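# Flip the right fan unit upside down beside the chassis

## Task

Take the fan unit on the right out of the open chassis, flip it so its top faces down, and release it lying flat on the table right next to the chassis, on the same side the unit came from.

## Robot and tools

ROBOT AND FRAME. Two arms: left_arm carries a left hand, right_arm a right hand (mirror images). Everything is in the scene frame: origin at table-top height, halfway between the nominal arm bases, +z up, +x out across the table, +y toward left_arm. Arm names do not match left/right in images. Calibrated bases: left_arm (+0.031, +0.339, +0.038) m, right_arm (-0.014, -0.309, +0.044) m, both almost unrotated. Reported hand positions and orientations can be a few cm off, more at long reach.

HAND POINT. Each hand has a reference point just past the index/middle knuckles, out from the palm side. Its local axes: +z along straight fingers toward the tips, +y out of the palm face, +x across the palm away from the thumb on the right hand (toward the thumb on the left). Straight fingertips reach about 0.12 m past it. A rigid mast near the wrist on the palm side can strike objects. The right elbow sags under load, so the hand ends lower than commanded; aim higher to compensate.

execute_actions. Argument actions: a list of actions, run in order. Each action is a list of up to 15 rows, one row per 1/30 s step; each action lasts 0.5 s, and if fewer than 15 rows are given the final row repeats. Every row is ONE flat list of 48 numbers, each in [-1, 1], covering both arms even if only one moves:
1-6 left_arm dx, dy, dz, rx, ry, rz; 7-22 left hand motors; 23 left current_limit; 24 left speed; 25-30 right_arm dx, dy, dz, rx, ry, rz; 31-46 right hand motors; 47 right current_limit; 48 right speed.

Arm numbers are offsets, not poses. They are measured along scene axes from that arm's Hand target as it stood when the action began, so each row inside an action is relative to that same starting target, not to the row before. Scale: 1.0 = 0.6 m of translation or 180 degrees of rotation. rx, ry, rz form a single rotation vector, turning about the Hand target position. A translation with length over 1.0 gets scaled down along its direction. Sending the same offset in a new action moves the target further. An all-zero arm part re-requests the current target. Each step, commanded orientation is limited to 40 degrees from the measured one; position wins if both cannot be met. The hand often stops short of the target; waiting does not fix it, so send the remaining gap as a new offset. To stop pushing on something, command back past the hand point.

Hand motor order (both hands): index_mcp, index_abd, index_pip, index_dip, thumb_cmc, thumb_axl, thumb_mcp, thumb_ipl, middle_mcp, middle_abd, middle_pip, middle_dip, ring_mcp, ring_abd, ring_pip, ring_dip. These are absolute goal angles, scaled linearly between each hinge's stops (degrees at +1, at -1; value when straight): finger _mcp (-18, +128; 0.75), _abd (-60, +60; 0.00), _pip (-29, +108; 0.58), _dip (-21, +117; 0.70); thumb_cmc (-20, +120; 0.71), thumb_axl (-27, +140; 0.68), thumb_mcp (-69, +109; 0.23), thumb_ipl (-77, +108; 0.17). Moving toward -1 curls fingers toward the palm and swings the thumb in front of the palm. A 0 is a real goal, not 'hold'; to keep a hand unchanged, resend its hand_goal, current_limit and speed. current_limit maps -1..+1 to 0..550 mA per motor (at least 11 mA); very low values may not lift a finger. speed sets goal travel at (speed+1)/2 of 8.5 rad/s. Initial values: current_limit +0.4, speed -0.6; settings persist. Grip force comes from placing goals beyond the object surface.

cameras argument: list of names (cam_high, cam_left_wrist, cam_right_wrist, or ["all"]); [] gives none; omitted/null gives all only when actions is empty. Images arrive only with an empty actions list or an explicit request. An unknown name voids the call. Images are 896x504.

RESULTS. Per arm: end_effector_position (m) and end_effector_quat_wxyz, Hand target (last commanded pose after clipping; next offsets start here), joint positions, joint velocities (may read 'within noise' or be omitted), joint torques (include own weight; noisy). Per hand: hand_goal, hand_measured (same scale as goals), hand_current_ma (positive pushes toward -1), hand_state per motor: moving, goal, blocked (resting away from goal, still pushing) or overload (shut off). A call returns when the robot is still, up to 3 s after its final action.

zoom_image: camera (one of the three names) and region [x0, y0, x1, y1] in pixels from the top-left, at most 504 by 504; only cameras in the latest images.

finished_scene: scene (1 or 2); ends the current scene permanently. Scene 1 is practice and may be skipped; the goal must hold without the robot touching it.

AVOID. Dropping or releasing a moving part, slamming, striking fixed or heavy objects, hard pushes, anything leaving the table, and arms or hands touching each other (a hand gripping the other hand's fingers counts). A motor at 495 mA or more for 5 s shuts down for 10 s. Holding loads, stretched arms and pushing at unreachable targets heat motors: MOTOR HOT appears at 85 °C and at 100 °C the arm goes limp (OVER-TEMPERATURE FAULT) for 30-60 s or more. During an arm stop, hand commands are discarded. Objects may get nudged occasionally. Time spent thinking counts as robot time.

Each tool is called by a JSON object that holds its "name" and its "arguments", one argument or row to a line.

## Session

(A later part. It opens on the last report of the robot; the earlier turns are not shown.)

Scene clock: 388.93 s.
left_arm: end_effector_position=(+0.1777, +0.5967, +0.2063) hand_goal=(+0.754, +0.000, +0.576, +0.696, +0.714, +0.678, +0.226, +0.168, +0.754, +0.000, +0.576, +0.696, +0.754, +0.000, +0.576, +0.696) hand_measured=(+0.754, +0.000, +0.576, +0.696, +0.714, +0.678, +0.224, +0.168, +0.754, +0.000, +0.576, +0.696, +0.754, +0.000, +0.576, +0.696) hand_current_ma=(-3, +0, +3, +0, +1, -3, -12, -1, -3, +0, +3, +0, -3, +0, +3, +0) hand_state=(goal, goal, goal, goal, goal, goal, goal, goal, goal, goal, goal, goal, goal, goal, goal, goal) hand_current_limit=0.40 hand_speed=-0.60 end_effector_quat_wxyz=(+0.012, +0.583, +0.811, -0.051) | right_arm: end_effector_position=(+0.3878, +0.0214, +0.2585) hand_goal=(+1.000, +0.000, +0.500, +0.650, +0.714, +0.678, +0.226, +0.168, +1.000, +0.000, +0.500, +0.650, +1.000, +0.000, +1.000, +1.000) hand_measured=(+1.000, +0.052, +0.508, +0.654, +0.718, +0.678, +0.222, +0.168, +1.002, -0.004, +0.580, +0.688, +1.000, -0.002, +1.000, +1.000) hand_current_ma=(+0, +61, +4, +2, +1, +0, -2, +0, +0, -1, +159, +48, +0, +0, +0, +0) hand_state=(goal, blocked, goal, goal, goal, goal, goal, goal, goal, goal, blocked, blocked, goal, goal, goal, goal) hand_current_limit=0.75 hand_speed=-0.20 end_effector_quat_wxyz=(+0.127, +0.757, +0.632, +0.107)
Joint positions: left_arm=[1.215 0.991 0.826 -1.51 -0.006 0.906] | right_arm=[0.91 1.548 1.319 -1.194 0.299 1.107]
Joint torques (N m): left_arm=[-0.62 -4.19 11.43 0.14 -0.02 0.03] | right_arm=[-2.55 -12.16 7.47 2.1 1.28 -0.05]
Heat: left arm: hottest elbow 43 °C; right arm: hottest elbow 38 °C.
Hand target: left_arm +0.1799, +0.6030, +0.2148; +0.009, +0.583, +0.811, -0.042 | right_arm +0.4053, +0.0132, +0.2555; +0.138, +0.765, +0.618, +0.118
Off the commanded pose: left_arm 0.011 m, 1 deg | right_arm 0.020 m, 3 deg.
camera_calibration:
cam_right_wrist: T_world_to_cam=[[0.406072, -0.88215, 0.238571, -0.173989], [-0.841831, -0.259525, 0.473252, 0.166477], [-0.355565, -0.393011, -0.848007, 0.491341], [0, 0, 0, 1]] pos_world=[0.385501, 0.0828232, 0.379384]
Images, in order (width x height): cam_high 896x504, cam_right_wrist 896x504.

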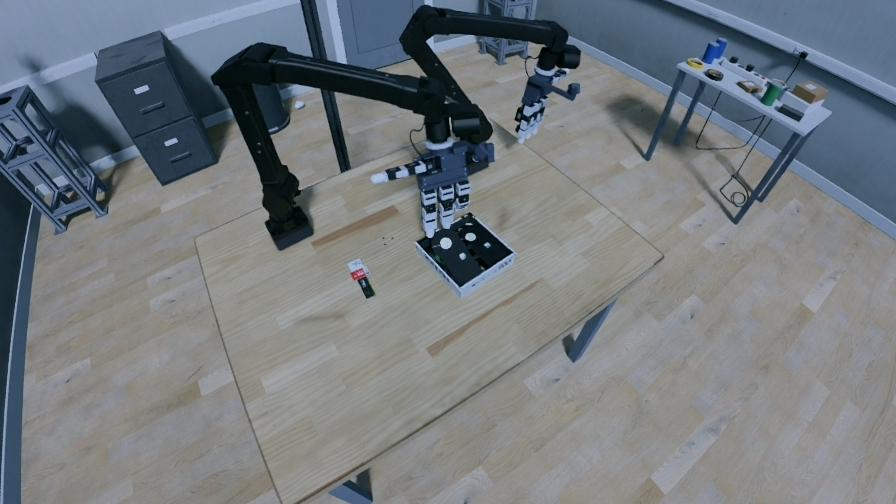

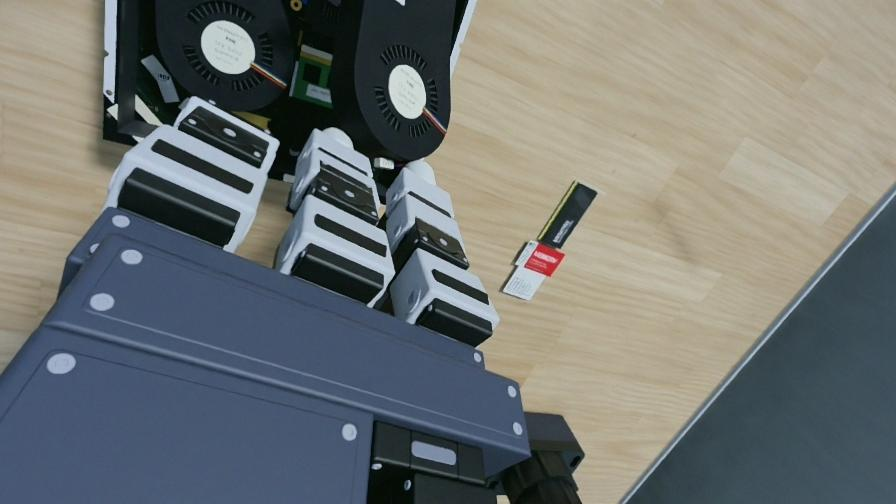

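{"name": "execute_actions", "arguments": {
  "actions": [
    [[0,0,0,0,0,0,0.754,0,0.576,0.696,0.714,0.678,0.226,0.168,0.754,0,0.576,0.696,0.754,0,0.576,0.696,0.4,-0.6,-0.01,-0.03,-0.02,0,0,0,1,0,0.5,0.65,0.714,0.678,0.226,0.168,1,0,0.5,0.65,1,0,1,1,0.75,-0.2]]
  ],
  "cameras": ["cam_right_wrist","cam_high"]
}}

{"name": "zoom_image", "arguments": {
  "camera": "cam_high",
  "region": [400, 195, 520, 295]
}}

{"name": "zoom_image", "arguments": {
  "camera": "cam_right_wrist",
  "region": [280, 0, 520, 200]
}}

Scene clock: 390.00 s.
left_arm: end_effector_position=(+0.1777, +0.5967, +0.2063) hand_goal=(+0.754, +0.000, +0.576, +0.696, +0.714, +0.678, +0.226, +0.168, +0.754, +0.000, +0.576, +0.696, +0.754, +0.000, +0.576, +0.696) hand_measured=(+0.754, +0.000, +0.576, +0.696, +0.714, +0.678, +0.224, +0.168, +0.754, +0.000, +0.576, +0.696, +0.754, +0.000, +0.576, +0.696) hand_current_ma=(-3, +0, +3, +0, +1, -3, -12, -1, -3, +0, +3, +0, -3, +0, +3, +0) hand_state=(goal, goal, goal, goal, goal, goal, goal, goal, goal, goal, goal, goal, goal, goal, goal, goal) hand_current_limit=0.40 hand_speed=-0.60 end_effector_quat_wxyz=(+0.012, +0.583, +0.811, -0.051) | right_arm: end_effector_position=(+0.3805, +0.0112, +0.2377) hand_goal=(+1.000, +0.000, +0.500, +0.650, +0.714, +0.678, +0.226, +0.168, +1.000, +0.000, +0.500, +0.650, +1.000, +0.000, +1.000, +1.000) hand_measured=(+0.994, +0.026, +0.498, +0.650, +0.718, +0.678, +0.222, +0.168, +1.000, -0.014, +0.580, +0.688, +1.000, -0.002, +1.000, +1.000) hand_current_ma=(-2, +21, +0, +0, +1, +0, -2, +0, +0, -8, +159, +48, +0, +0, +0, +0) hand_state=(goal, blocked, goal, goal, goal, goal, goal, goal, goal, goal, blocked, blocked, goal, goal, goal, goal) hand_current_limit=0.75 hand_speed=-0.20 end_effector_quat_wxyz=(+0.125, +0.756, +0.634, +0.104)
Joint positions: left_arm=[1.215 0.991 0.826 -1.51 -0.006 0.906] | right_arm=[0.908 1.531 1.245 -1.14 0.294 1.102]
Joint torques (N m): left_arm=[-0.5 -4.19 11.44 0.18 -0.03 0.03] | right_arm=[-3.43 -13.33 7.2 1.69 1.42 -0.11]
Heat: left arm: hottest elbow 43 °C; right arm: hottest elbow 38 °C.
Hand target: left_arm +0.1799, +0.6030, +0.2148; +0.009, +0.583, +0.811, -0.042 | right_arm +0.3992, -0.0048, +0.2436; +0.138, +0.765, +0.618, +0.118
Off the commanded pose: left_arm 0.011 m, 1 deg | right_arm 0.025 m, 3 deg.
camera_calibration:
cam_right_wrist: T_world_to_cam=[[0.411142, -0.880322, 0.236635, -0.176488], [-0.837624, -0.26242, 0.479083, 0.164607], [-0.35965, -0.395182, -0.845271, 0.467874], [0, 0, 0, 1]] pos_world=[0.378711, 0.0727252, 0.358383]
Images, in order (width x height): cam_high 896x504, cam_right_wrist 896x504.

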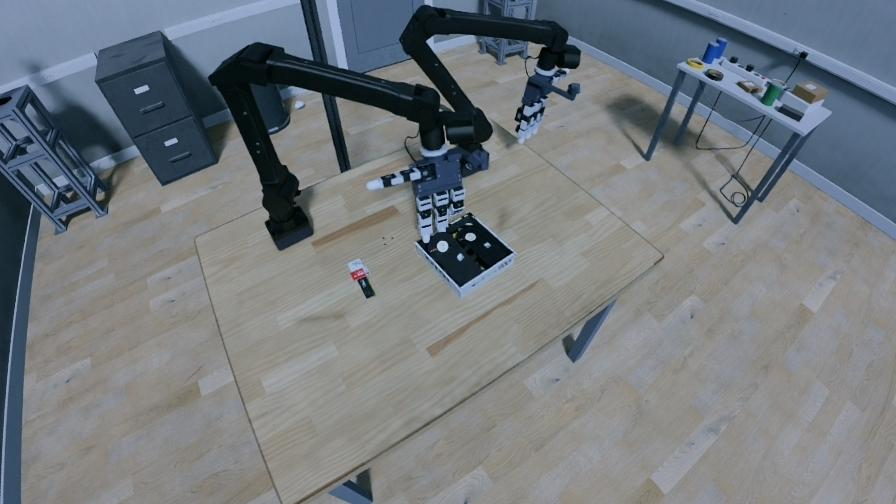

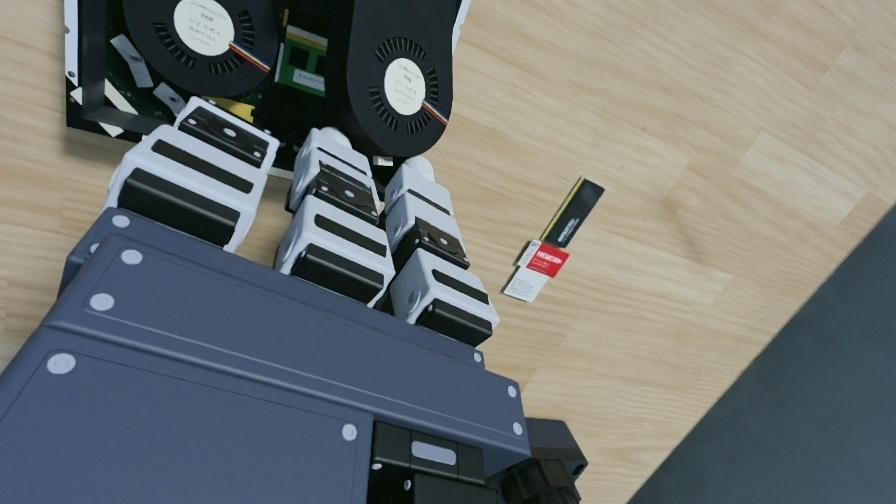

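Scaled by 4.200.

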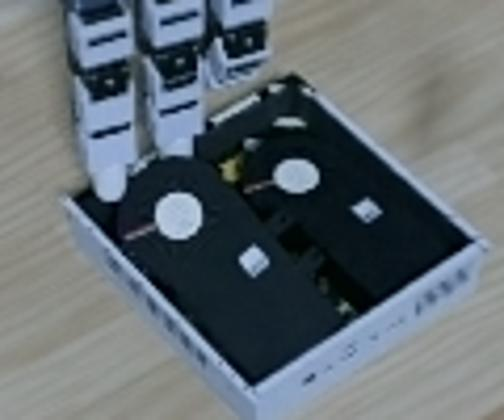

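Scaled by 2.100.

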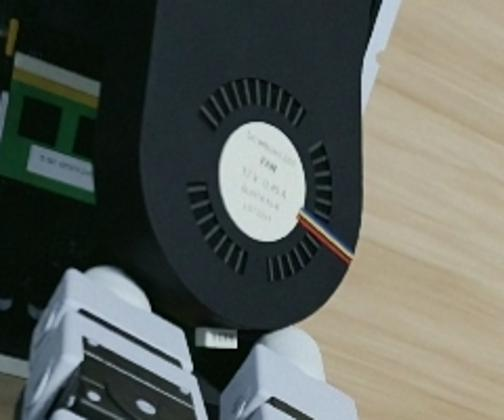

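{"name": "execute_actions", "arguments": {
  "actions": [
    [[0,0,0,0,0,0,0.754,0,0.576,0.696,0.714,0.678,0.226,0.168,0.754,0,0.576,0.696,0.754,0,0.576,0.696,0.4,-0.6,-0.005,-0.025,-0.03,0,0,0,1,0,0.5,0.65,0.714,0.678,0.226,0.168,1,0,0.5,0.65,1,0,1,1,0.75,-0.2]]
  ],
  "cameras": ["cam_right_wrist","cam_high"]
}}

{"name": "zoom_image", "arguments": {
  "camera": "cam_high",
  "region": [400, 195, 520, 295]
}}

{"name": "zoom_image", "arguments": {
  "camera": "cam_right_wrist",
  "region": [280, 0, 520, 200]
}}

Scene clock: 391.13 s.
left_arm: end_effector_position=(+0.1777, +0.5967, +0.2063) hand_goal=(+0.754, +0.000, +0.576, +0.696, +0.714, +0.678, +0.226, +0.168, +0.754, +0.000, +0.576, +0.696, +0.754, +0.000, +0.576, +0.696) hand_measured=(+0.754, +0.000, +0.576, +0.696, +0.714, +0.678, +0.224, +0.168, +0.754, +0.000, +0.576, +0.696, +0.754, +0.000, +0.576, +0.696) hand_current_ma=(-3, +0, +3, +0, +1, -3, -12, -1, -3, +0, +3, +0, -3, +0, +3, +0) hand_state=(goal, goal, goal, goal, goal, goal, goal, goal, goal, goal, goal, goal, goal, goal, goal, goal) hand_current_limit=0.40 hand_speed=-0.60 end_effector_quat_wxyz=(+0.012, +0.583, +0.811, -0.051) | right_arm: end_effector_position=(+0.3820, -0.0011, +0.2254) hand_goal=(+1.000, +0.000, +0.500, +0.650, +0.714, +0.678, +0.226, +0.168, +1.000, +0.000, +0.500, +0.650, +1.000, +0.000, +1.000, +1.000) hand_measured=(+0.996, +0.004, +0.498, +0.650, +0.718, +0.678, +0.222, +0.168, +1.000, -0.026, +0.580, +0.688, +1.000, -0.002, +1.000, +1.000) hand_current_ma=(-1, +1, -1, +0, +1, +0, -2, +0, +0, -19, +159, +48, +0, +0, +0, +0) hand_state=(goal, goal, goal, goal, goal, goal, goal, goal, goal, blocked, blocked, blocked, goal, goal, goal, goal) hand_current_limit=0.75 hand_speed=-0.20 end_effector_quat_wxyz=(+0.123, +0.758, +0.630, +0.116)
Joint positions: left_arm=[1.215 0.991 0.826 -1.51 -0.006 0.906] | right_arm=[0.89 1.507 1.18 -1.071 0.293 1.087]
Joint torques (N m): left_arm=[-0.5 -4.19 11.43 0.14 -0.03 0.04] | right_arm=[-3.25 -12.51 6.63 1.26 1.34 -0.11]
Heat: left arm: hottest elbow 43 °C; right arm: hottest elbow 38 °C.
Hand target: left_arm +0.1799, +0.6030, +0.2148; +0.009, +0.583, +0.811, -0.042 | right_arm +0.3963, -0.0198, +0.2256; +0.138, +0.765, +0.618, +0.118
Off the commanded pose: left_arm 0.011 m, 1 deg | right_arm 0.024 m, 2 deg.
camera_calibration:
cam_right_wrist: T_world_to_cam=[[0.404064, -0.886324, 0.226192, -0.180073], [-0.845892, -0.26794, 0.461167, 0.175742], [-0.348137, -0.377675, -0.857999, 0.451746], [0, 0, 0, 1]] pos_world=[0.378689, 0.0580983, 0.347282]
Images, in order (width x height): cam_high 896x504, cam_right_wrist 896x504.

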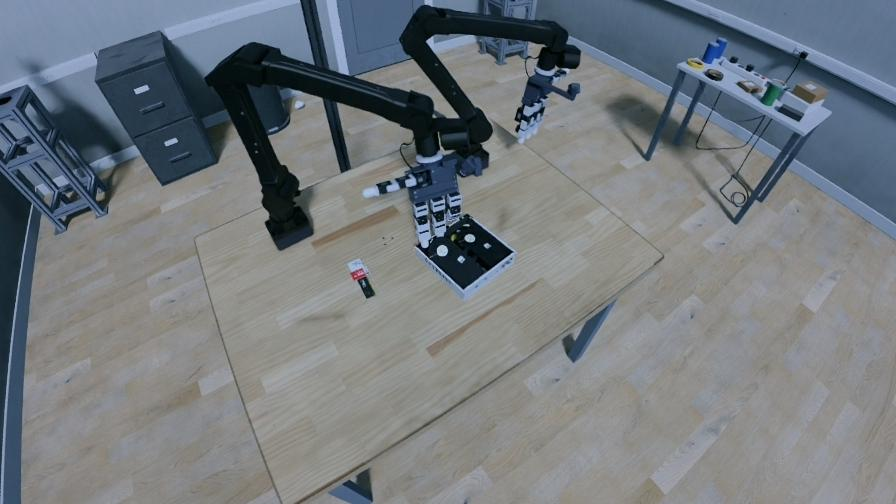

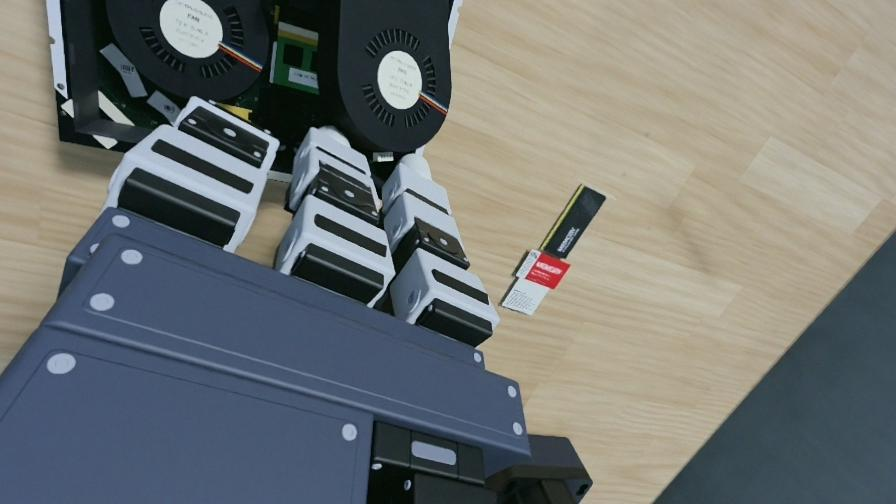

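Scaled by 4.200.

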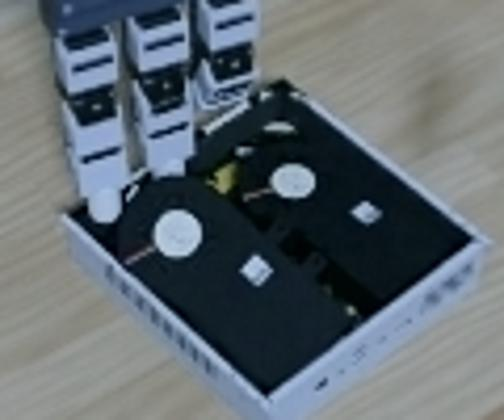

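Scaled by 2.100.

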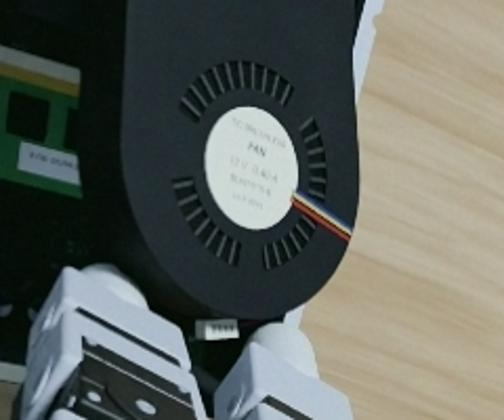

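{"name": "execute_actions", "arguments": {
  "actions": [
    [[0,0,0,0,0,0,0.754,0,0.576,0.696,0.714,0.678,0.226,0.168,0.754,0,0.576,0.696,0.754,0,0.576,0.696,0.4,-0.6,-0.05,0.02,-0.01,0,0,0,1,0,0.5,0.65,0.714,0.678,0.226,0.168,1,0,0.5,0.65,1,0,1,1,0.75,-0.2]]
  ],
  "cameras": ["cam_right_wrist","cam_high"]
}}

{"name": "zoom_image", "arguments": {
  "camera": "cam_high",
  "region": [400, 195, 520, 295]
}}

{"name": "zoom_image", "arguments": {
  "camera": "cam_right_wrist",
  "region": [280, 0, 520, 200]
}}

Scene clock: 392.50 s.
left_arm: end_effector_position=(+0.1777, +0.5967, +0.2063) hand_goal=(+0.754, +0.000, +0.576, +0.696, +0.714, +0.678, +0.226, +0.168, +0.754, +0.000, +0.576, +0.696, +0.754, +0.000, +0.576, +0.696) hand_measured=(+0.754, +0.000, +0.576, +0.696, +0.714, +0.678, +0.224, +0.168, +0.754, +0.000, +0.576, +0.696, +0.754, +0.000, +0.576, +0.696) hand_current_ma=(-3, +0, +3, +0, +1, -3, -12, -1, -3, +0, +3, +0, -3, +0, +3, +0) hand_state=(goal, goal, goal, goal, goal, goal, goal, goal, goal, goal, goal, goal, goal, goal, goal, goal) hand_current_limit=0.40 hand_speed=-0.60 end_effector_quat_wxyz=(+0.012, +0.583, +0.811, -0.051) | right_arm: end_effector_position=(+0.3685, -0.0034, +0.2207) hand_goal=(+1.000, +0.000, +0.500, +0.650, +0.714, +0.678, +0.226, +0.168, +1.000, +0.000, +0.500, +0.650, +1.000, +0.000, +1.000, +1.000) hand_measured=(+0.998, +0.004, +0.498, +0.650, +0.718, +0.678, +0.222, +0.168, +1.000, -0.030, +0.530, +0.666, +1.000, -0.002, +1.000, +1.000) hand_current_ma=(-1, +1, -1, +0, +1, +0, -2, +0, +0, -25, +33, +12, +0, +0, +0, +0) hand_state=(goal, goal, goal, goal, goal, goal, goal, goal, goal, blocked, blocked, goal, goal, goal, goal, goal) hand_current_limit=0.75 hand_speed=-0.20 end_effector_quat_wxyz=(+0.131, +0.764, +0.621, +0.118)
Joint positions: left_arm=[1.215 0.991 0.826 -1.51 -0.006 0.906] | right_arm=[0.919 1.497 1.15 -1.062 0.317 1.138]
Joint torques (N m): left_arm=[-0.38 -4.13 11.38 0.14 -0.02 0.04] | right_arm=[0.21 -12.45 6.65 0.72 0.92 0.08]
Heat: left arm: hottest elbow 43 °C; right arm: hottest elbow 38 °C.
Hand target: left_arm +0.1799, +0.6030, +0.2148; +0.009, +0.583, +0.811, -0.042 | right_arm +0.3662, -0.0078, +0.2195; +0.138, +0.765, +0.618, +0.118
Off the commanded pose: left_arm 0.011 m, 1 deg | right_arm 0.005 m, 1 deg.
camera_calibration:
cam_right_wrist: T_world_to_cam=[[0.380322, -0.893729, 0.237913, -0.169399], [-0.858507, -0.245482, 0.450227, 0.17297], [-0.343978, -0.375482, -0.860635, 0.441139], [0, 0, 0, 1]] pos_world=[0.364664, 0.0567035, 0.342086]
Images, in order (width x height): cam_high 896x504, cam_right_wrist 896x504.

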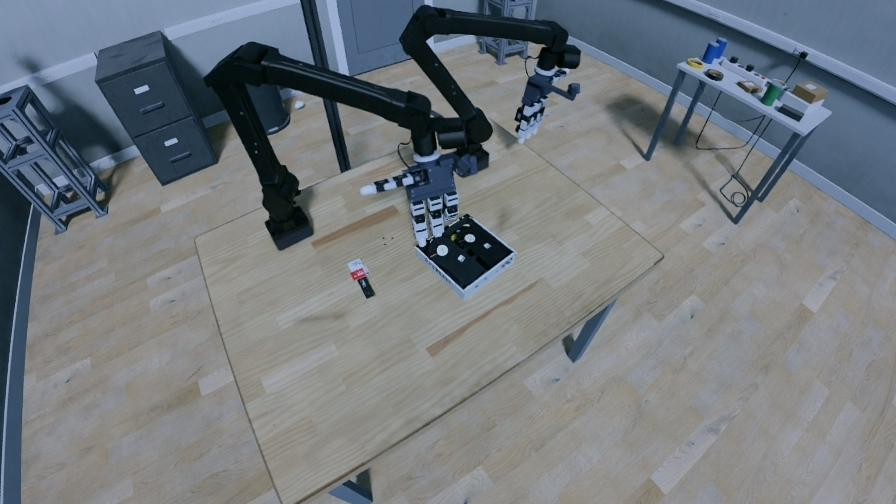

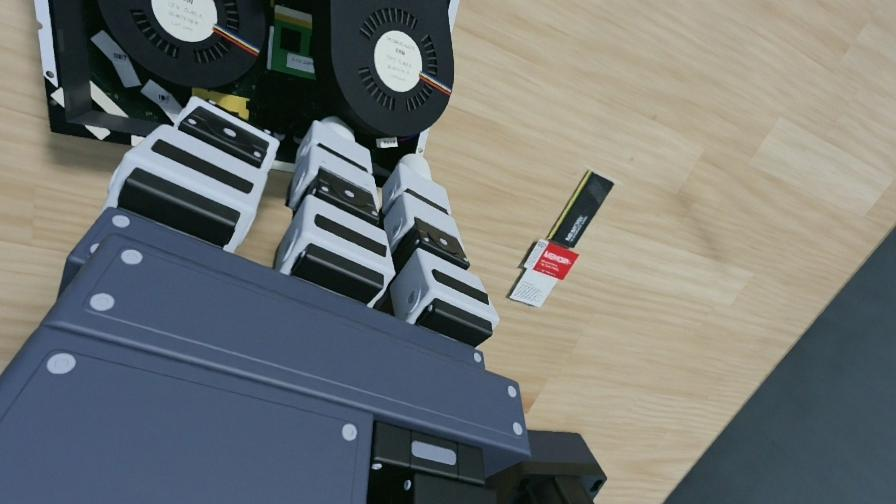

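Scaled by 4.200.

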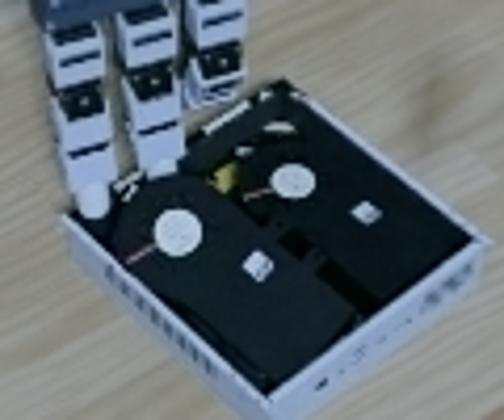

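Scaled by 2.100.

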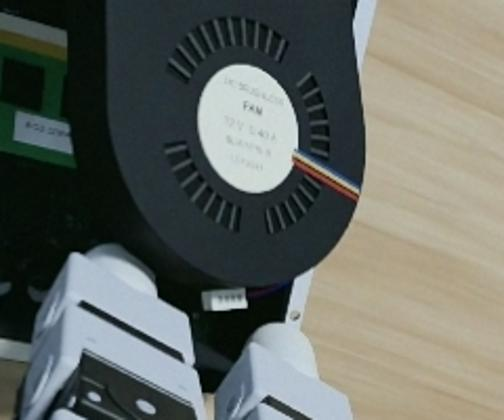

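{"name": "execute_actions", "arguments": {
  "actions": [
    [[0,0,0,0,0,0,0.754,0,0.576,0.696,0.714,0.678,0.226,0.168,0.754,0,0.576,0.696,0.754,0,0.576,0.696,0.4,-0.6,-0.04,0.0,0.01,0,0,0,1,0,0.5,0.65,0.714,0.678,0.226,0.168,1,0,0.5,0.65,1,0,1,1,0.75,-0.2]]
  ],
  "cameras": ["cam_right_wrist","cam_high"]
}}

{"name": "zoom_image", "arguments": {
  "camera": "cam_high",
  "region": [400, 195, 520, 295]
}}

{"name": "zoom_image", "arguments": {
  "camera": "cam_right_wrist",
  "region": [280, 0, 520, 200]
}}

Scene clock: 393.77 s.
left_arm: end_effector_position=(+0.1777, +0.5967, +0.2063) hand_goal=(+0.754, +0.000, +0.576, +0.696, +0.714, +0.678, +0.226, +0.168, +0.754, +0.000, +0.576, +0.696, +0.754, +0.000, +0.576, +0.696) hand_measured=(+0.754, +0.000, +0.576, +0.696, +0.714, +0.678, +0.224, +0.168, +0.754, +0.000, +0.576, +0.696, +0.754, +0.000, +0.576, +0.696) hand_current_ma=(-3, +0, +3, +0, +1, -3, -12, -1, -3, +0, +3, +0, -3, +0, +3, +0) hand_state=(goal, goal, goal, goal, goal, goal, goal, goal, goal, goal, goal, goal, goal, goal, goal, goal) hand_current_limit=0.40 hand_speed=-0.60 end_effector_quat_wxyz=(+0.012, +0.583, +0.811, -0.051) | right_arm: end_effector_position=(+0.3495, -0.0064, +0.2234) hand_goal=(+1.000, +0.000, +0.500, +0.650, +0.714, +0.678, +0.226, +0.168, +1.000, +0.000, +0.500, +0.650, +1.000, +0.000, +1.000, +1.000) hand_measured=(+0.998, +0.004, +0.498, +0.650, +0.718, +0.678, +0.222, +0.168, +1.000, -0.002, +0.504, +0.654, +1.000, -0.002, +1.000, +1.000) hand_current_ma=(-1, +1, -1, +0, +1, +0, -2, +0, +0, -1, +1, +1, +0, +0, +0, +0) hand_state=(goal, goal, goal, goal, goal, goal, goal, goal, goal, goal, goal, goal, goal, goal, goal, goal) hand_current_limit=0.75 hand_speed=-0.20 end_effector_quat_wxyz=(+0.137, +0.766, +0.617, +0.119)
Joint positions: left_arm=[1.215 0.991 0.826 -1.51 -0.006 0.906] | right_arm=[0.956 1.469 1.123 -1.079 0.336 1.185]
Joint torques (N m): left_arm=[-0.56 -4.25 11.41 0.16 -0.01 0.04] | right_arm=[1.03 -12.63 6.95 0.13 0.53 0.1]
Heat: left arm: hottest elbow 43 °C; right arm: hottest elbow 38 °C.
Hand target: left_arm +0.1799, +0.6030, +0.2148; +0.009, +0.583, +0.811, -0.042 | right_arm +0.3423, -0.0078, +0.2256; +0.138, +0.765, +0.618, +0.118
Off the commanded pose: left_arm 0.011 m, 1 deg | right_arm 0.008 m, 0 deg.
camera_calibration:
cam_right_wrist: T_world_to_cam=[[0.368949, -0.895903, 0.247457, -0.163703], [-0.865166, -0.233742, 0.443681, 0.158598], [-0.339654, -0.377787, -0.861343, 0.434376], [0, 0, 0, 1]] pos_world=[0.345149, 0.0545112, 0.344289]
Images, in order (width x height): cam_high 896x504, cam_right_wrist 896x504.

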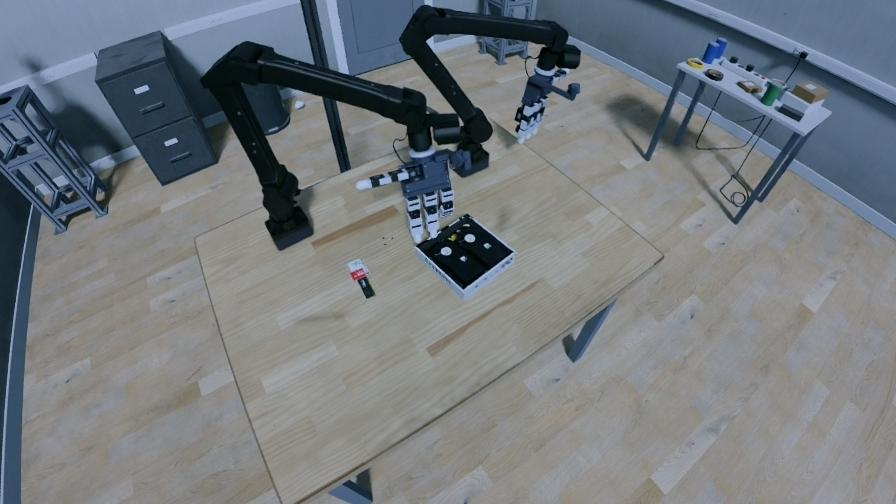

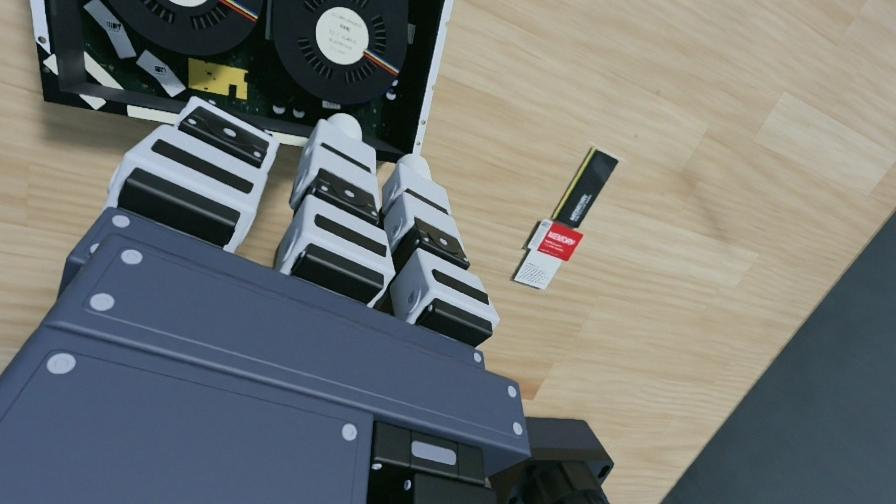

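Scaled by 4.200.

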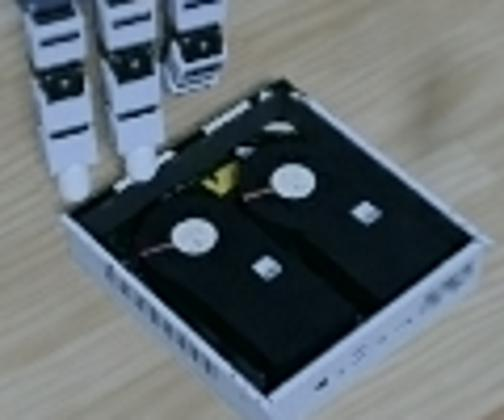

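Scaled by 2.100.

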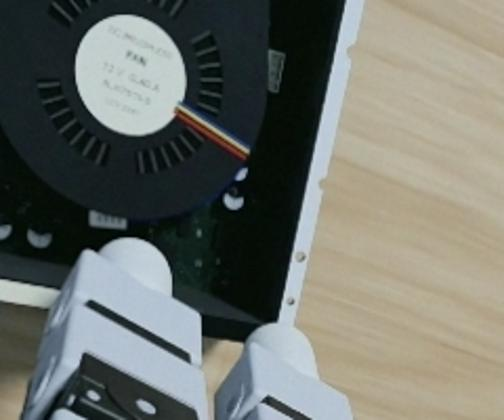

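{"name": "execute_actions", "arguments": {
  "actions": [
    [[0,0,0,0,0,0,0.754,0,0.576,0.696,0.714,0.678,0.226,0.168,0.754,0,0.576,0.696,0.754,0,0.576,0.696,0.4,-0.6,0.006,0.078,0,0,0,0.0836,1,0,0.5,0.65,0.714,0.678,0.226,0.168,1,0,0.5,0.65,1,0,1,1,0.75,-0.2]]
  ],
  "cameras": ["cam_right_wrist"]
}}

{"name": "zoom_image", "arguments": {
  "camera": "cam_right_wrist",
  "region": [280, 0, 520, 200]
}}

Scene clock: 398.13 s.
left_arm: end_effector_position=(+0.1777, +0.5967, +0.2063) hand_goal=(+0.754, +0.000, +0.576, +0.696, +0.714, +0.678, +0.226, +0.168, +0.754, +0.000, +0.576, +0.696, +0.754, +0.000, +0.576, +0.696) hand_measured=(+0.754, +0.000, +0.576, +0.696, +0.714, +0.678, +0.224, +0.168, +0.754, +0.000, +0.576, +0.696, +0.754, +0.000, +0.576, +0.696) hand_current_ma=(-3, +0, +3, +0, +1, -3, -12, -1, -3, +0, +3, +0, -3, +0, +3, +0) hand_state=(goal, goal, goal, goal, goal, goal, goal, goal, goal, goal, goal, goal, goal, goal, goal, goal) hand_current_limit=0.40 hand_speed=-0.60 end_effector_quat_wxyz=(+0.012, +0.583, +0.811, -0.051) | right_arm: end_effector_position=(+0.3481, +0.0371, +0.2235) hand_goal=(+1.000, +0.000, +0.500, +0.650, +0.714, +0.678, +0.226, +0.168, +1.000, +0.000, +0.500, +0.650, +1.000, +0.000, +1.000, +1.000) hand_measured=(+0.998, +0.002, +0.498, +0.650, +0.718, +0.678, +0.222, +0.168, +1.000, -0.002, +0.502, +0.654, +1.000, -0.002, +1.000, +1.000) hand_current_ma=(-1, +1, -1, +0, +1, +0, -2, +0, +0, +0, +1, +1, +0, +0, +0, +0) hand_state=(goal, goal, goal, goal, goal, goal, goal, goal, goal, goal, goal, goal, goal, goal, goal, goal) hand_current_limit=0.75 hand_speed=-0.20 end_effector_quat_wxyz=(+0.124, +0.683, +0.708, +0.128)
Joint positions: left_arm=[1.215 0.991 0.826 -1.51 -0.006 0.906] | right_arm=[0.987 1.469 1.123 -1.022 0.298 0.959]
Joint torques (N m): left_arm=[-0.56 -4.25 11.43 0.16 -0.02 0.03] | right_arm=[0.38 -12.57 7.1 1.18 0.33 -0.1]
Heat: left arm: hottest elbow 43 °C; right arm: hottest elbow 38 °C.
Hand target: left_arm +0.1799, +0.6030, +0.2148; +0.009, +0.583, +0.811, -0.042 | right_arm +0.3458, +0.0390, +0.2256; +0.121, +0.678, +0.713, +0.135
Off the commanded pose: left_arm 0.011 m, 1 deg | right_arm 0.004 m, 1 deg.
camera_calibration:
cam_right_wrist: T_world_to_cam=[[0.580134, -0.77388, 0.254076, -0.203768], [-0.778155, -0.434414, 0.453606, 0.142408], [-0.240662, -0.460863, -0.854217, 0.417475], [0, 0, 0, 1]] pos_world=[0.329499, 0.0965715, 0.34379]
Images, in order (width x height): cam_right_wrist 896x504.

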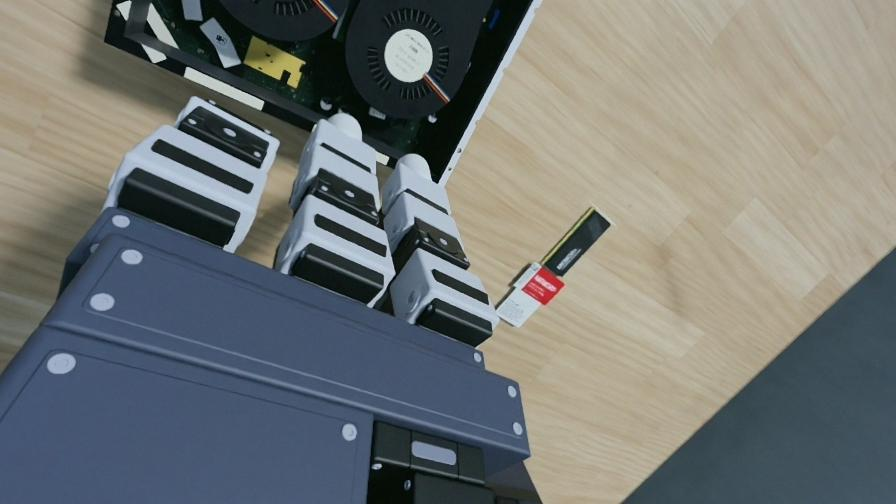

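Scaled by 2.100.

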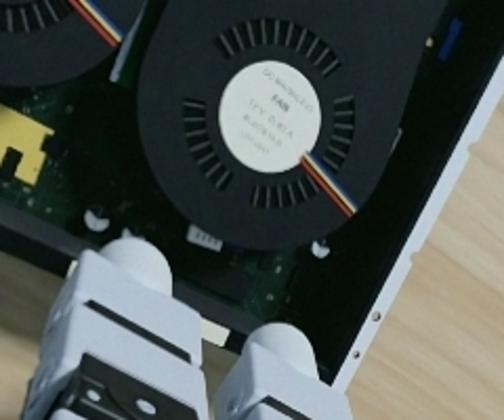

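{"name": "execute_actions", "arguments": {
  "actions": [
    [[0,0,0,0,0,0,0.754,0,0.576,0.696,0.714,0.678,0.226,0.168,0.754,0,0.576,0.696,0.754,0,0.576,0.696,0.4,-0.6,0.007,0.003,-0.11,0,0,0,1,0,0.5,0.65,0.714,0.678,0.226,0.168,1,0,0.5,0.65,1,0,1,1,0.75,-0.2]]
  ],
  "cameras": ["cam_right_wrist"]
}}

{"name": "zoom_image", "arguments": {
  "camera": "cam_right_wrist",
  "region": [280, 0, 520, 200]
}}

Scene clock: 399.63 s.
left_arm: end_effector_position=(+0.1777, +0.5967, +0.2063) hand_goal=(+0.754, +0.000, +0.576, +0.696, +0.714, +0.678, +0.226, +0.168, +0.754, +0.000, +0.576, +0.696, +0.754, +0.000, +0.576, +0.696) hand_measured=(+0.754, +0.000, +0.576, +0.696, +0.714, +0.678, +0.224, +0.168, +0.754, +0.000, +0.576, +0.696, +0.754, +0.000, +0.576, +0.696) hand_current_ma=(-3, +0, +3, +0, +1, -3, -12, -1, -3, +0, +3, +0, -3, +0, +3, +0) hand_state=(goal, goal, goal, goal, goal, goal, goal, goal, goal, goal, goal, goal, goal, goal, goal, goal) hand_current_limit=0.40 hand_speed=-0.60 end_effector_quat_wxyz=(+0.012, +0.583, +0.811, -0.051) | right_arm: end_effector_position=(+0.3517, +0.0411, +0.1772) hand_goal=(+1.000, +0.000, +0.500, +0.650, +0.714, +0.678, +0.226, +0.168, +1.000, +0.000, +0.500, +0.650, +1.000, +0.000, +1.000, +1.000) hand_measured=(+0.986, +0.012, +0.492, +0.650, +0.718, +0.678, +0.222, +0.168, +0.994, +0.000, +0.494, +0.648, +1.000, -0.002, +1.000, +1.000) hand_current_ma=(-9, +6, -3, +0, +1, +0, -2, +0, -3, +0, -2, +0, +0, +0, +0, +0) hand_state=(goal, goal, goal, goal, goal, goal, goal, goal, goal, goal, goal, goal, goal, goal, goal, goal) hand_current_limit=0.75 hand_speed=-0.20 end_effector_quat_wxyz=(+0.124, +0.679, +0.709, +0.146)
Joint positions: left_arm=[1.215 0.991 0.826 -1.51 -0.006 0.906] | right_arm=[0.986 1.516 1.031 -0.845 0.304 0.944]
Joint torques (N m): left_arm=[-0.5 -4.31 11.43 0.13 -0.02 0.04] | right_arm=[-0.03 -9.88 6.31 1.47 0.04 -0.04]
Heat: left arm: hottest elbow 43 °C; right arm: hottest elbow 38 °C.
Hand target: left_arm +0.1799, +0.6030, +0.2148; +0.009, +0.583, +0.811, -0.042 | right_arm +0.3500, +0.0407, +0.1595; +0.121, +0.678, +0.713, +0.135
Off the commanded pose: left_arm 0.011 m, 1 deg | right_arm 0.018 m, 1 deg.
camera_calibration:
cam_right_wrist: T_world_to_cam=[[0.582589, -0.77333, 0.250101, -0.191159], [-0.78417, -0.453909, 0.423136, 0.176247], [-0.213701, -0.442636, -0.870865, 0.373374], [0, 0, 0, 1]] pos_world=[0.329365, 0.09744, 0.298391]
Images, in order (width x height): cam_right_wrist 896x504.

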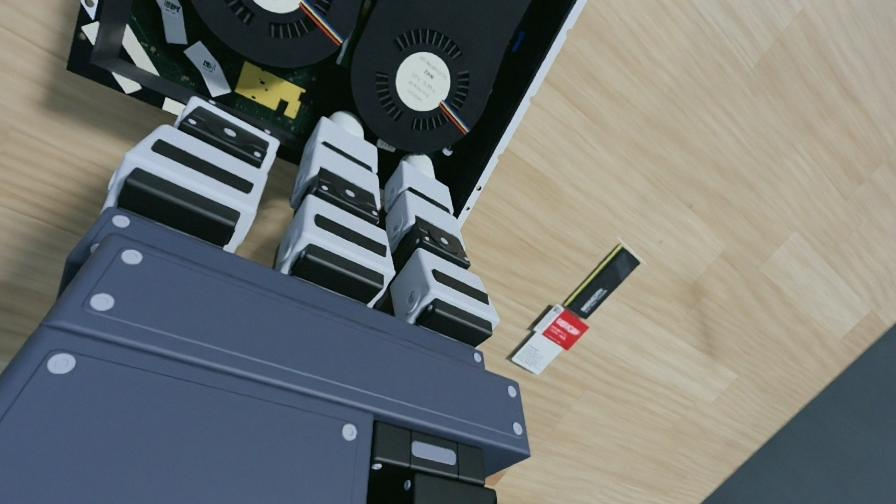

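Scaled by 2.100.

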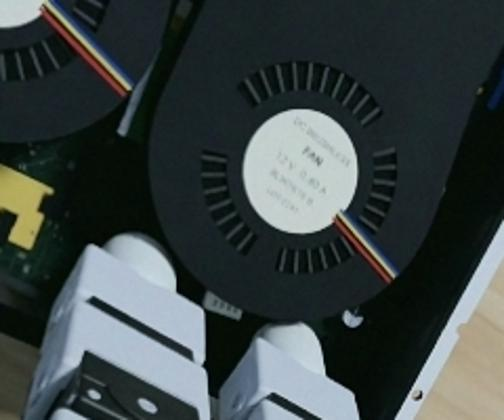

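{"name": "execute_actions", "arguments": {
  "actions": [
    [[0,0,0,0,0,0,0.754,0,0.576,0.696,0.714,0.678,0.226,0.168,0.754,0,0.576,0.696,0.754,0,0.576,0.696,0.4,-0.6,0,0,-0.035,0,0,0,1,0,0.5,0.65,0.714,0.678,0.226,0.168,1,0,0.5,0.65,1,0,1,1,0.75,-0.2]]
  ]
}}

Scene clock: 400.67 s.
left_arm: end_effector_position=(+0.1777, +0.5967, +0.2063) hand_goal=(+0.754, +0.000, +0.576, +0.696, +0.714, +0.678, +0.226, +0.168, +0.754, +0.000, +0.576, +0.696, +0.754, +0.000, +0.576, +0.696) hand_measured=(+0.754, +0.000, +0.576, +0.696, +0.714, +0.678, +0.224, +0.168, +0.754, +0.000, +0.576, +0.696, +0.754, +0.000, +0.576, +0.696) hand_current_ma=(-3, +0, +3, +0, +1, -3, -12, -1, -3, +0, +3, +0, -3, +0, +3, +0) hand_state=(goal, goal, goal, goal, goal, goal, goal, goal, goal, goal, goal, goal, goal, goal, goal, goal) hand_current_limit=0.40 hand_speed=-0.60 end_effector_quat_wxyz=(+0.012, +0.583, +0.811, -0.051) | right_arm: end_effector_position=(+0.3547, +0.0440, +0.1727) hand_goal=(+1.000, +0.000, +0.500, +0.650, +0.714, +0.678, +0.226, +0.168, +1.000, +0.000, +0.500, +0.650, +1.000, +0.000, +1.000, +1.000) hand_measured=(+1.000, +0.026, +0.500, +0.652, +0.718, +0.678, +0.222, +0.168, +0.996, -0.002, +0.498, +0.648, +1.000, -0.002, +1.000, +1.000) hand_current_ma=(+0, +21, +0, +1, +1, +0, -2, +0, -1, +0, -1, +0, +0, +0, +0, +0) hand_state=(goal, blocked, goal, goal, goal, goal, goal, goal, goal, goal, goal, goal, goal, goal, goal, goal) hand_current_limit=0.75 hand_speed=-0.20 end_effector_quat_wxyz=(+0.126, +0.676, +0.708, +0.160)
Joint positions: left_arm=[1.215 0.991 0.826 -1.51 -0.006 0.906] | right_arm=[0.986 1.522 1.015 -0.795 0.314 0.937]
Joint torques (N m): left_arm=[-0.56 -4.19 11.41 0.16 -0.02 0.03] | right_arm=[-0.03 -8.35 5.35 1.76 -0.28 0.04]
Heat: left arm: hottest elbow 43 °C; right arm: hottest elbow 37 °C.
Hand target: left_arm +0.1799, +0.6030, +0.2148; +0.009, +0.583, +0.811, -0.042 | right_arm +0.3501, +0.0408, +0.1385; +0.121, +0.677, +0.713, +0.135
Off the commanded pose: left_arm 0.011 m, 1 deg | right_arm 0.035 m, 3 deg.

{"name": "execute_actions", "arguments": {
  "actions": [
    [[0,0,0,0,0,0,0.754,0,0.576,0.696,0.714,0.678,0.226,0.168,0.754,0,0.576,0.696,0.754,0,0.576,0.696,0.4,-0.6,0.055,0.006,0.04,0,0,0,1,0,0.5,0.65,0.714,0.678,0.226,0.168,1,0,0.5,0.65,1,0,1,1,0.75,-0.2]]
  ],
  "cameras": ["cam_right_wrist","cam_high"]
}}

{"name": "zoom_image", "arguments": {
  "camera": "cam_high",
  "region": [400, 195, 520, 295]
}}

{"name": "zoom_image", "arguments": {
  "camera": "cam_right_wrist",
  "region": [280, 0, 520, 200]
}}

Scene clock: 410.70 s.
left_arm: end_effector_position=(+0.1777, +0.5967, +0.2063) hand_goal=(+0.754, +0.000, +0.576, +0.696, +0.714, +0.678, +0.226, +0.168, +0.754, +0.000, +0.576, +0.696, +0.754, +0.000, +0.576, +0.696) hand_measured=(+0.754, +0.000, +0.576, +0.696, +0.714, +0.678, +0.224, +0.168, +0.754, +0.000, +0.576, +0.696, +0.754, +0.000, +0.576, +0.696) hand_current_ma=(-3, +0, +3, +0, +1, -3, -12, -1, -3, +0, +3, +0, -3, +0, +3, +0) hand_state=(goal, goal, goal, goal, goal, goal, goal, goal, goal, goal, goal, goal, goal, goal, goal, goal) hand_current_limit=0.40 hand_speed=-0.60 end_effector_quat_wxyz=(+0.012, +0.583, +0.811, -0.051) | right_arm: end_effector_position=(+0.3660, +0.0429, +0.1721) hand_goal=(+1.000, +0.000, +0.500, +0.650, +0.714, +0.678, +0.226, +0.168, +1.000, +0.000, +0.500, +0.650, +1.000, +0.000, +1.000, +1.000) hand_measured=(+1.000, +0.002, +0.536, +0.668, +0.718, +0.678, +0.222, +0.168, +1.000, -0.002, +0.500, +0.648, +1.000, -0.002, +1.000, +1.000) hand_current_ma=(+0, +0, +41, +13, +1, +0, -2, +0, +0, +0, +0, +0, +0, +0, +0, +0) hand_state=(goal, goal, blocked, goal, goal, goal, goal, goal, goal, goal, goal, goal, goal, goal, goal, goal) hand_current_limit=0.75 hand_speed=-0.20 end_effector_quat_wxyz=(+0.115, +0.673, +0.716, +0.146)
Joint positions: left_arm=[1.215 0.991 0.826 -1.51 -0.006 0.906] | right_arm=[0.953 1.535 1.043 -0.825 0.277 0.895]
Joint torques (N m): left_arm=[-0.62 -4.31 11.43 0.17 -0.02 0.03] | right_arm=[-2.2 -8.35 9.72 0.76 0.48 -0.13]
Heat: left arm: hottest elbow 43 °C; right arm: hottest elbow 36 °C.
Hand target: left_arm +0.1799, +0.6030, +0.2148; +0.009, +0.583, +0.811, -0.042 | right_arm +0.3830, +0.0444, +0.1625; +0.121, +0.677, +0.713, +0.135
Off the commanded pose: left_arm 0.011 m, 1 deg | right_arm 0.020 m, 1 deg.
camera_calibration:
cam_right_wrist: T_world_to_cam=[[0.600146, -0.764004, 0.2369, -0.20137], [-0.769999, -0.471594, 0.429769, 0.184985], [-0.216625, -0.440337, -0.871308, 0.373902], [0, 0, 0, 1]] pos_world=[0.344286, 0.0980332, 0.293987]
Images, in order (width x height): cam_high 896x504, cam_right_wrist 896x504.

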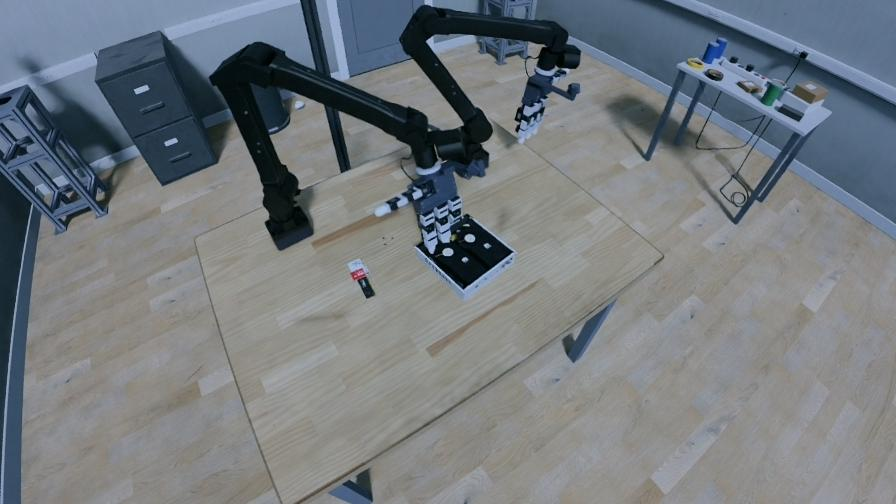

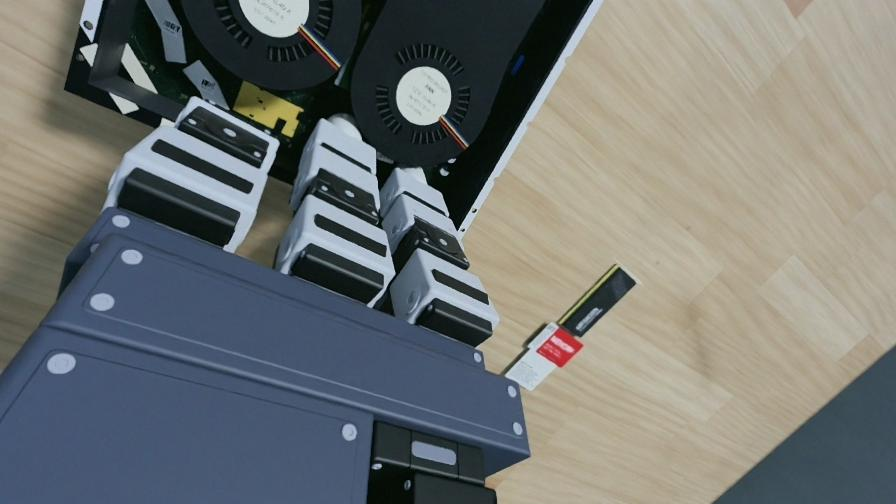

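Scaled by 4.200.

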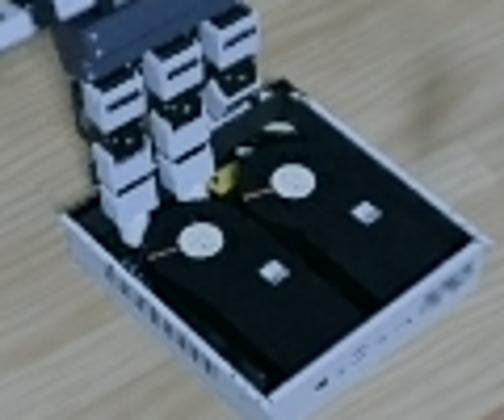

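Scaled by 2.100.

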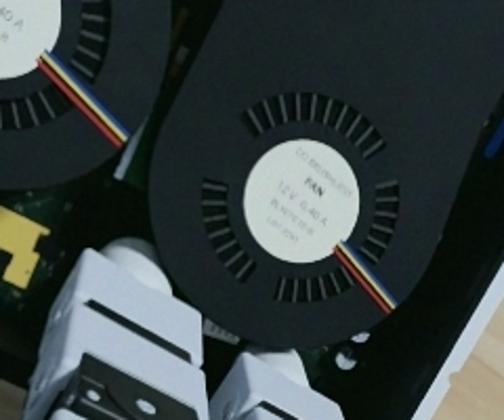

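{"name": "execute_actions", "arguments": {
  "actions": [
    [[0,0,0,0,0,0,0.754,0,0.576,0.696,0.714,0.678,0.226,0.168,0.754,0,0.576,0.696,0.754,0,0.576,0.696,0.4,-0.6,0.0,-0.02,0,0,0,0,1,0,0.5,0.65,0.714,0.678,0.226,0.168,1,0,0.5,0.65,1,0,1,1,0.75,-0.2]],
    [[0,0,0,0,0,0,0.754,0,0.576,0.696,0.714,0.678,0.226,0.168,0.754,0,0.576,0.696,0.754,0,0.576,0.696,0.4,-0.6,0.025,0.003,0,0,0,0,1,0,0.5,0.65,0.714,0.678,0.226,0.168,1,0,0.5,0.65,1,0,1,1,0.75,-0.2]]
  ],
  "cameras": ["cam_right_wrist","cam_high"]
}}

{"name": "zoom_image", "arguments": {
  "camera": "cam_high",
  "region": [400, 195, 520, 295]
}}

{"name": "zoom_image", "arguments": {
  "camera": "cam_right_wrist",
  "region": [280, 0, 520, 200]
}}

Scene clock: 412.50 s.
left_arm: end_effector_position=(+0.1777, +0.5967, +0.2063) hand_goal=(+0.754, +0.000, +0.576, +0.696, +0.714, +0.678, +0.226, +0.168, +0.754, +0.000, +0.576, +0.696, +0.754, +0.000, +0.576, +0.696) hand_measured=(+0.754, +0.000, +0.576, +0.696, +0.714, +0.678, +0.224, +0.168, +0.754, +0.000, +0.576, +0.696, +0.754, +0.000, +0.576, +0.696) hand_current_ma=(-3, +0, +3, +0, +1, -3, -12, -1, -3, +0, +3, +0, -3, +0, +3, +0) hand_state=(goal, goal, goal, goal, goal, goal, goal, goal, goal, goal, goal, goal, goal, goal, goal, goal) hand_current_limit=0.40 hand_speed=-0.60 end_effector_quat_wxyz=(+0.012, +0.583, +0.811, -0.051) | right_arm: end_effector_position=(+0.3713, +0.0426, +0.1713) hand_goal=(+1.000, +0.000, +0.500, +0.650, +0.714, +0.678, +0.226, +0.168, +1.000, +0.000, +0.500, +0.650, +1.000, +0.000, +1.000, +1.000) hand_measured=(+1.000, -0.008, +0.556, +0.676, +0.718, +0.678, +0.222, +0.168, +1.000, -0.008, +0.514, +0.656, +1.000, -0.002, +1.000, +1.000) hand_current_ma=(+0, -3, +87, +26, +1, +0, -2, +0, +0, -3, +8, +2, +0, +0, +0, +0) hand_state=(goal, goal, blocked, blocked, goal, goal, goal, goal, goal, goal, goal, goal, goal, goal, goal, goal) hand_current_limit=0.75 hand_speed=-0.20 end_effector_quat_wxyz=(+0.107, +0.667, +0.724, +0.143)
Joint positions: left_arm=[1.215 0.991 0.826 -1.51 -0.006 0.906] | right_arm=[0.934 1.535 1.047 -0.825 0.252 0.858]
Joint torques (N m): left_arm=[-0.44 -4.25 11.43 0.14 -0.02 0.03] | right_arm=[-3.96 -8.53 9.28 1.22 0.98 -0.17]
Heat: left arm: hottest elbow 43 °C; right arm: hottest elbow 36 °C.
Hand target: left_arm +0.1799, +0.6030, +0.2148; +0.009, +0.583, +0.811, -0.042 | right_arm +0.3980, +0.0342, +0.1626; +0.121, +0.677, +0.713, +0.135
Off the commanded pose: left_arm 0.011 m, 1 deg | right_arm 0.029 m, 3 deg.
camera_calibration:
cam_right_wrist: T_world_to_cam=[[0.620114, -0.751544, 0.225036, -0.210486], [-0.752901, -0.489511, 0.439908, 0.181881], [-0.220453, -0.442223, -0.86939, 0.375353], [0, 0, 0, 1]] pos_world=[0.350211, 0.096833, 0.293684]
Images, in order (width x height): cam_high 896x504, cam_right_wrist 896x504.

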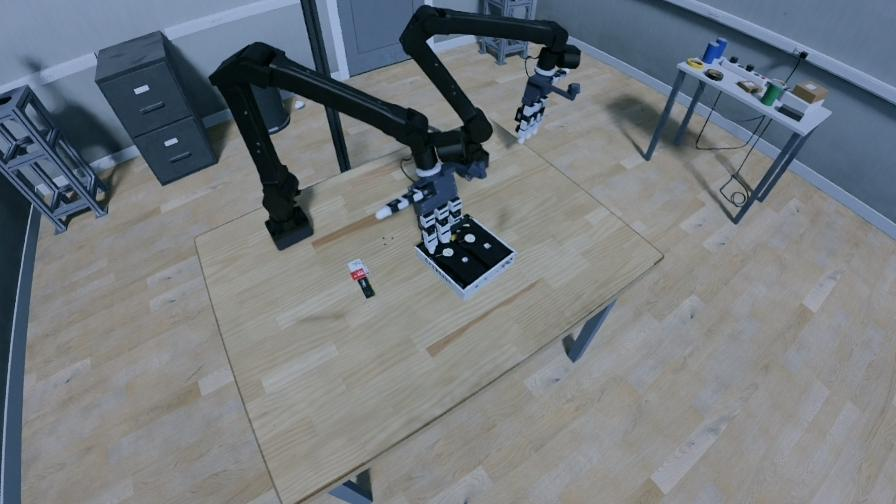

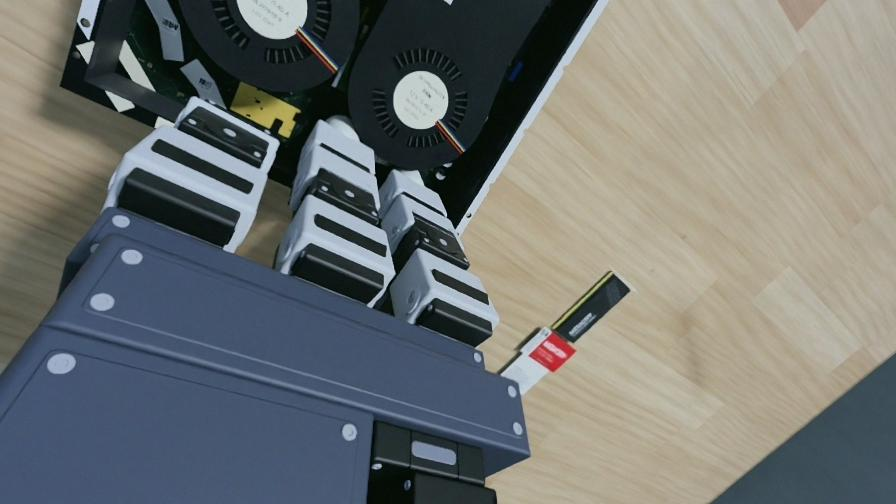

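Scaled by 4.200.

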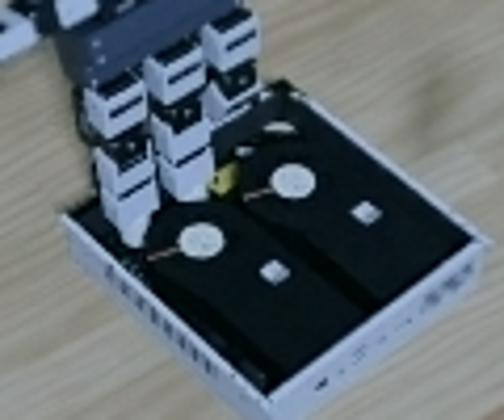

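Scaled by 2.100.

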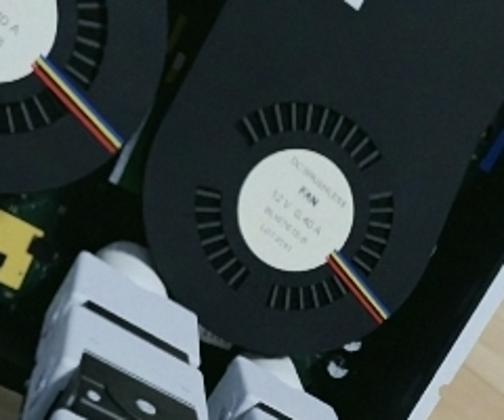

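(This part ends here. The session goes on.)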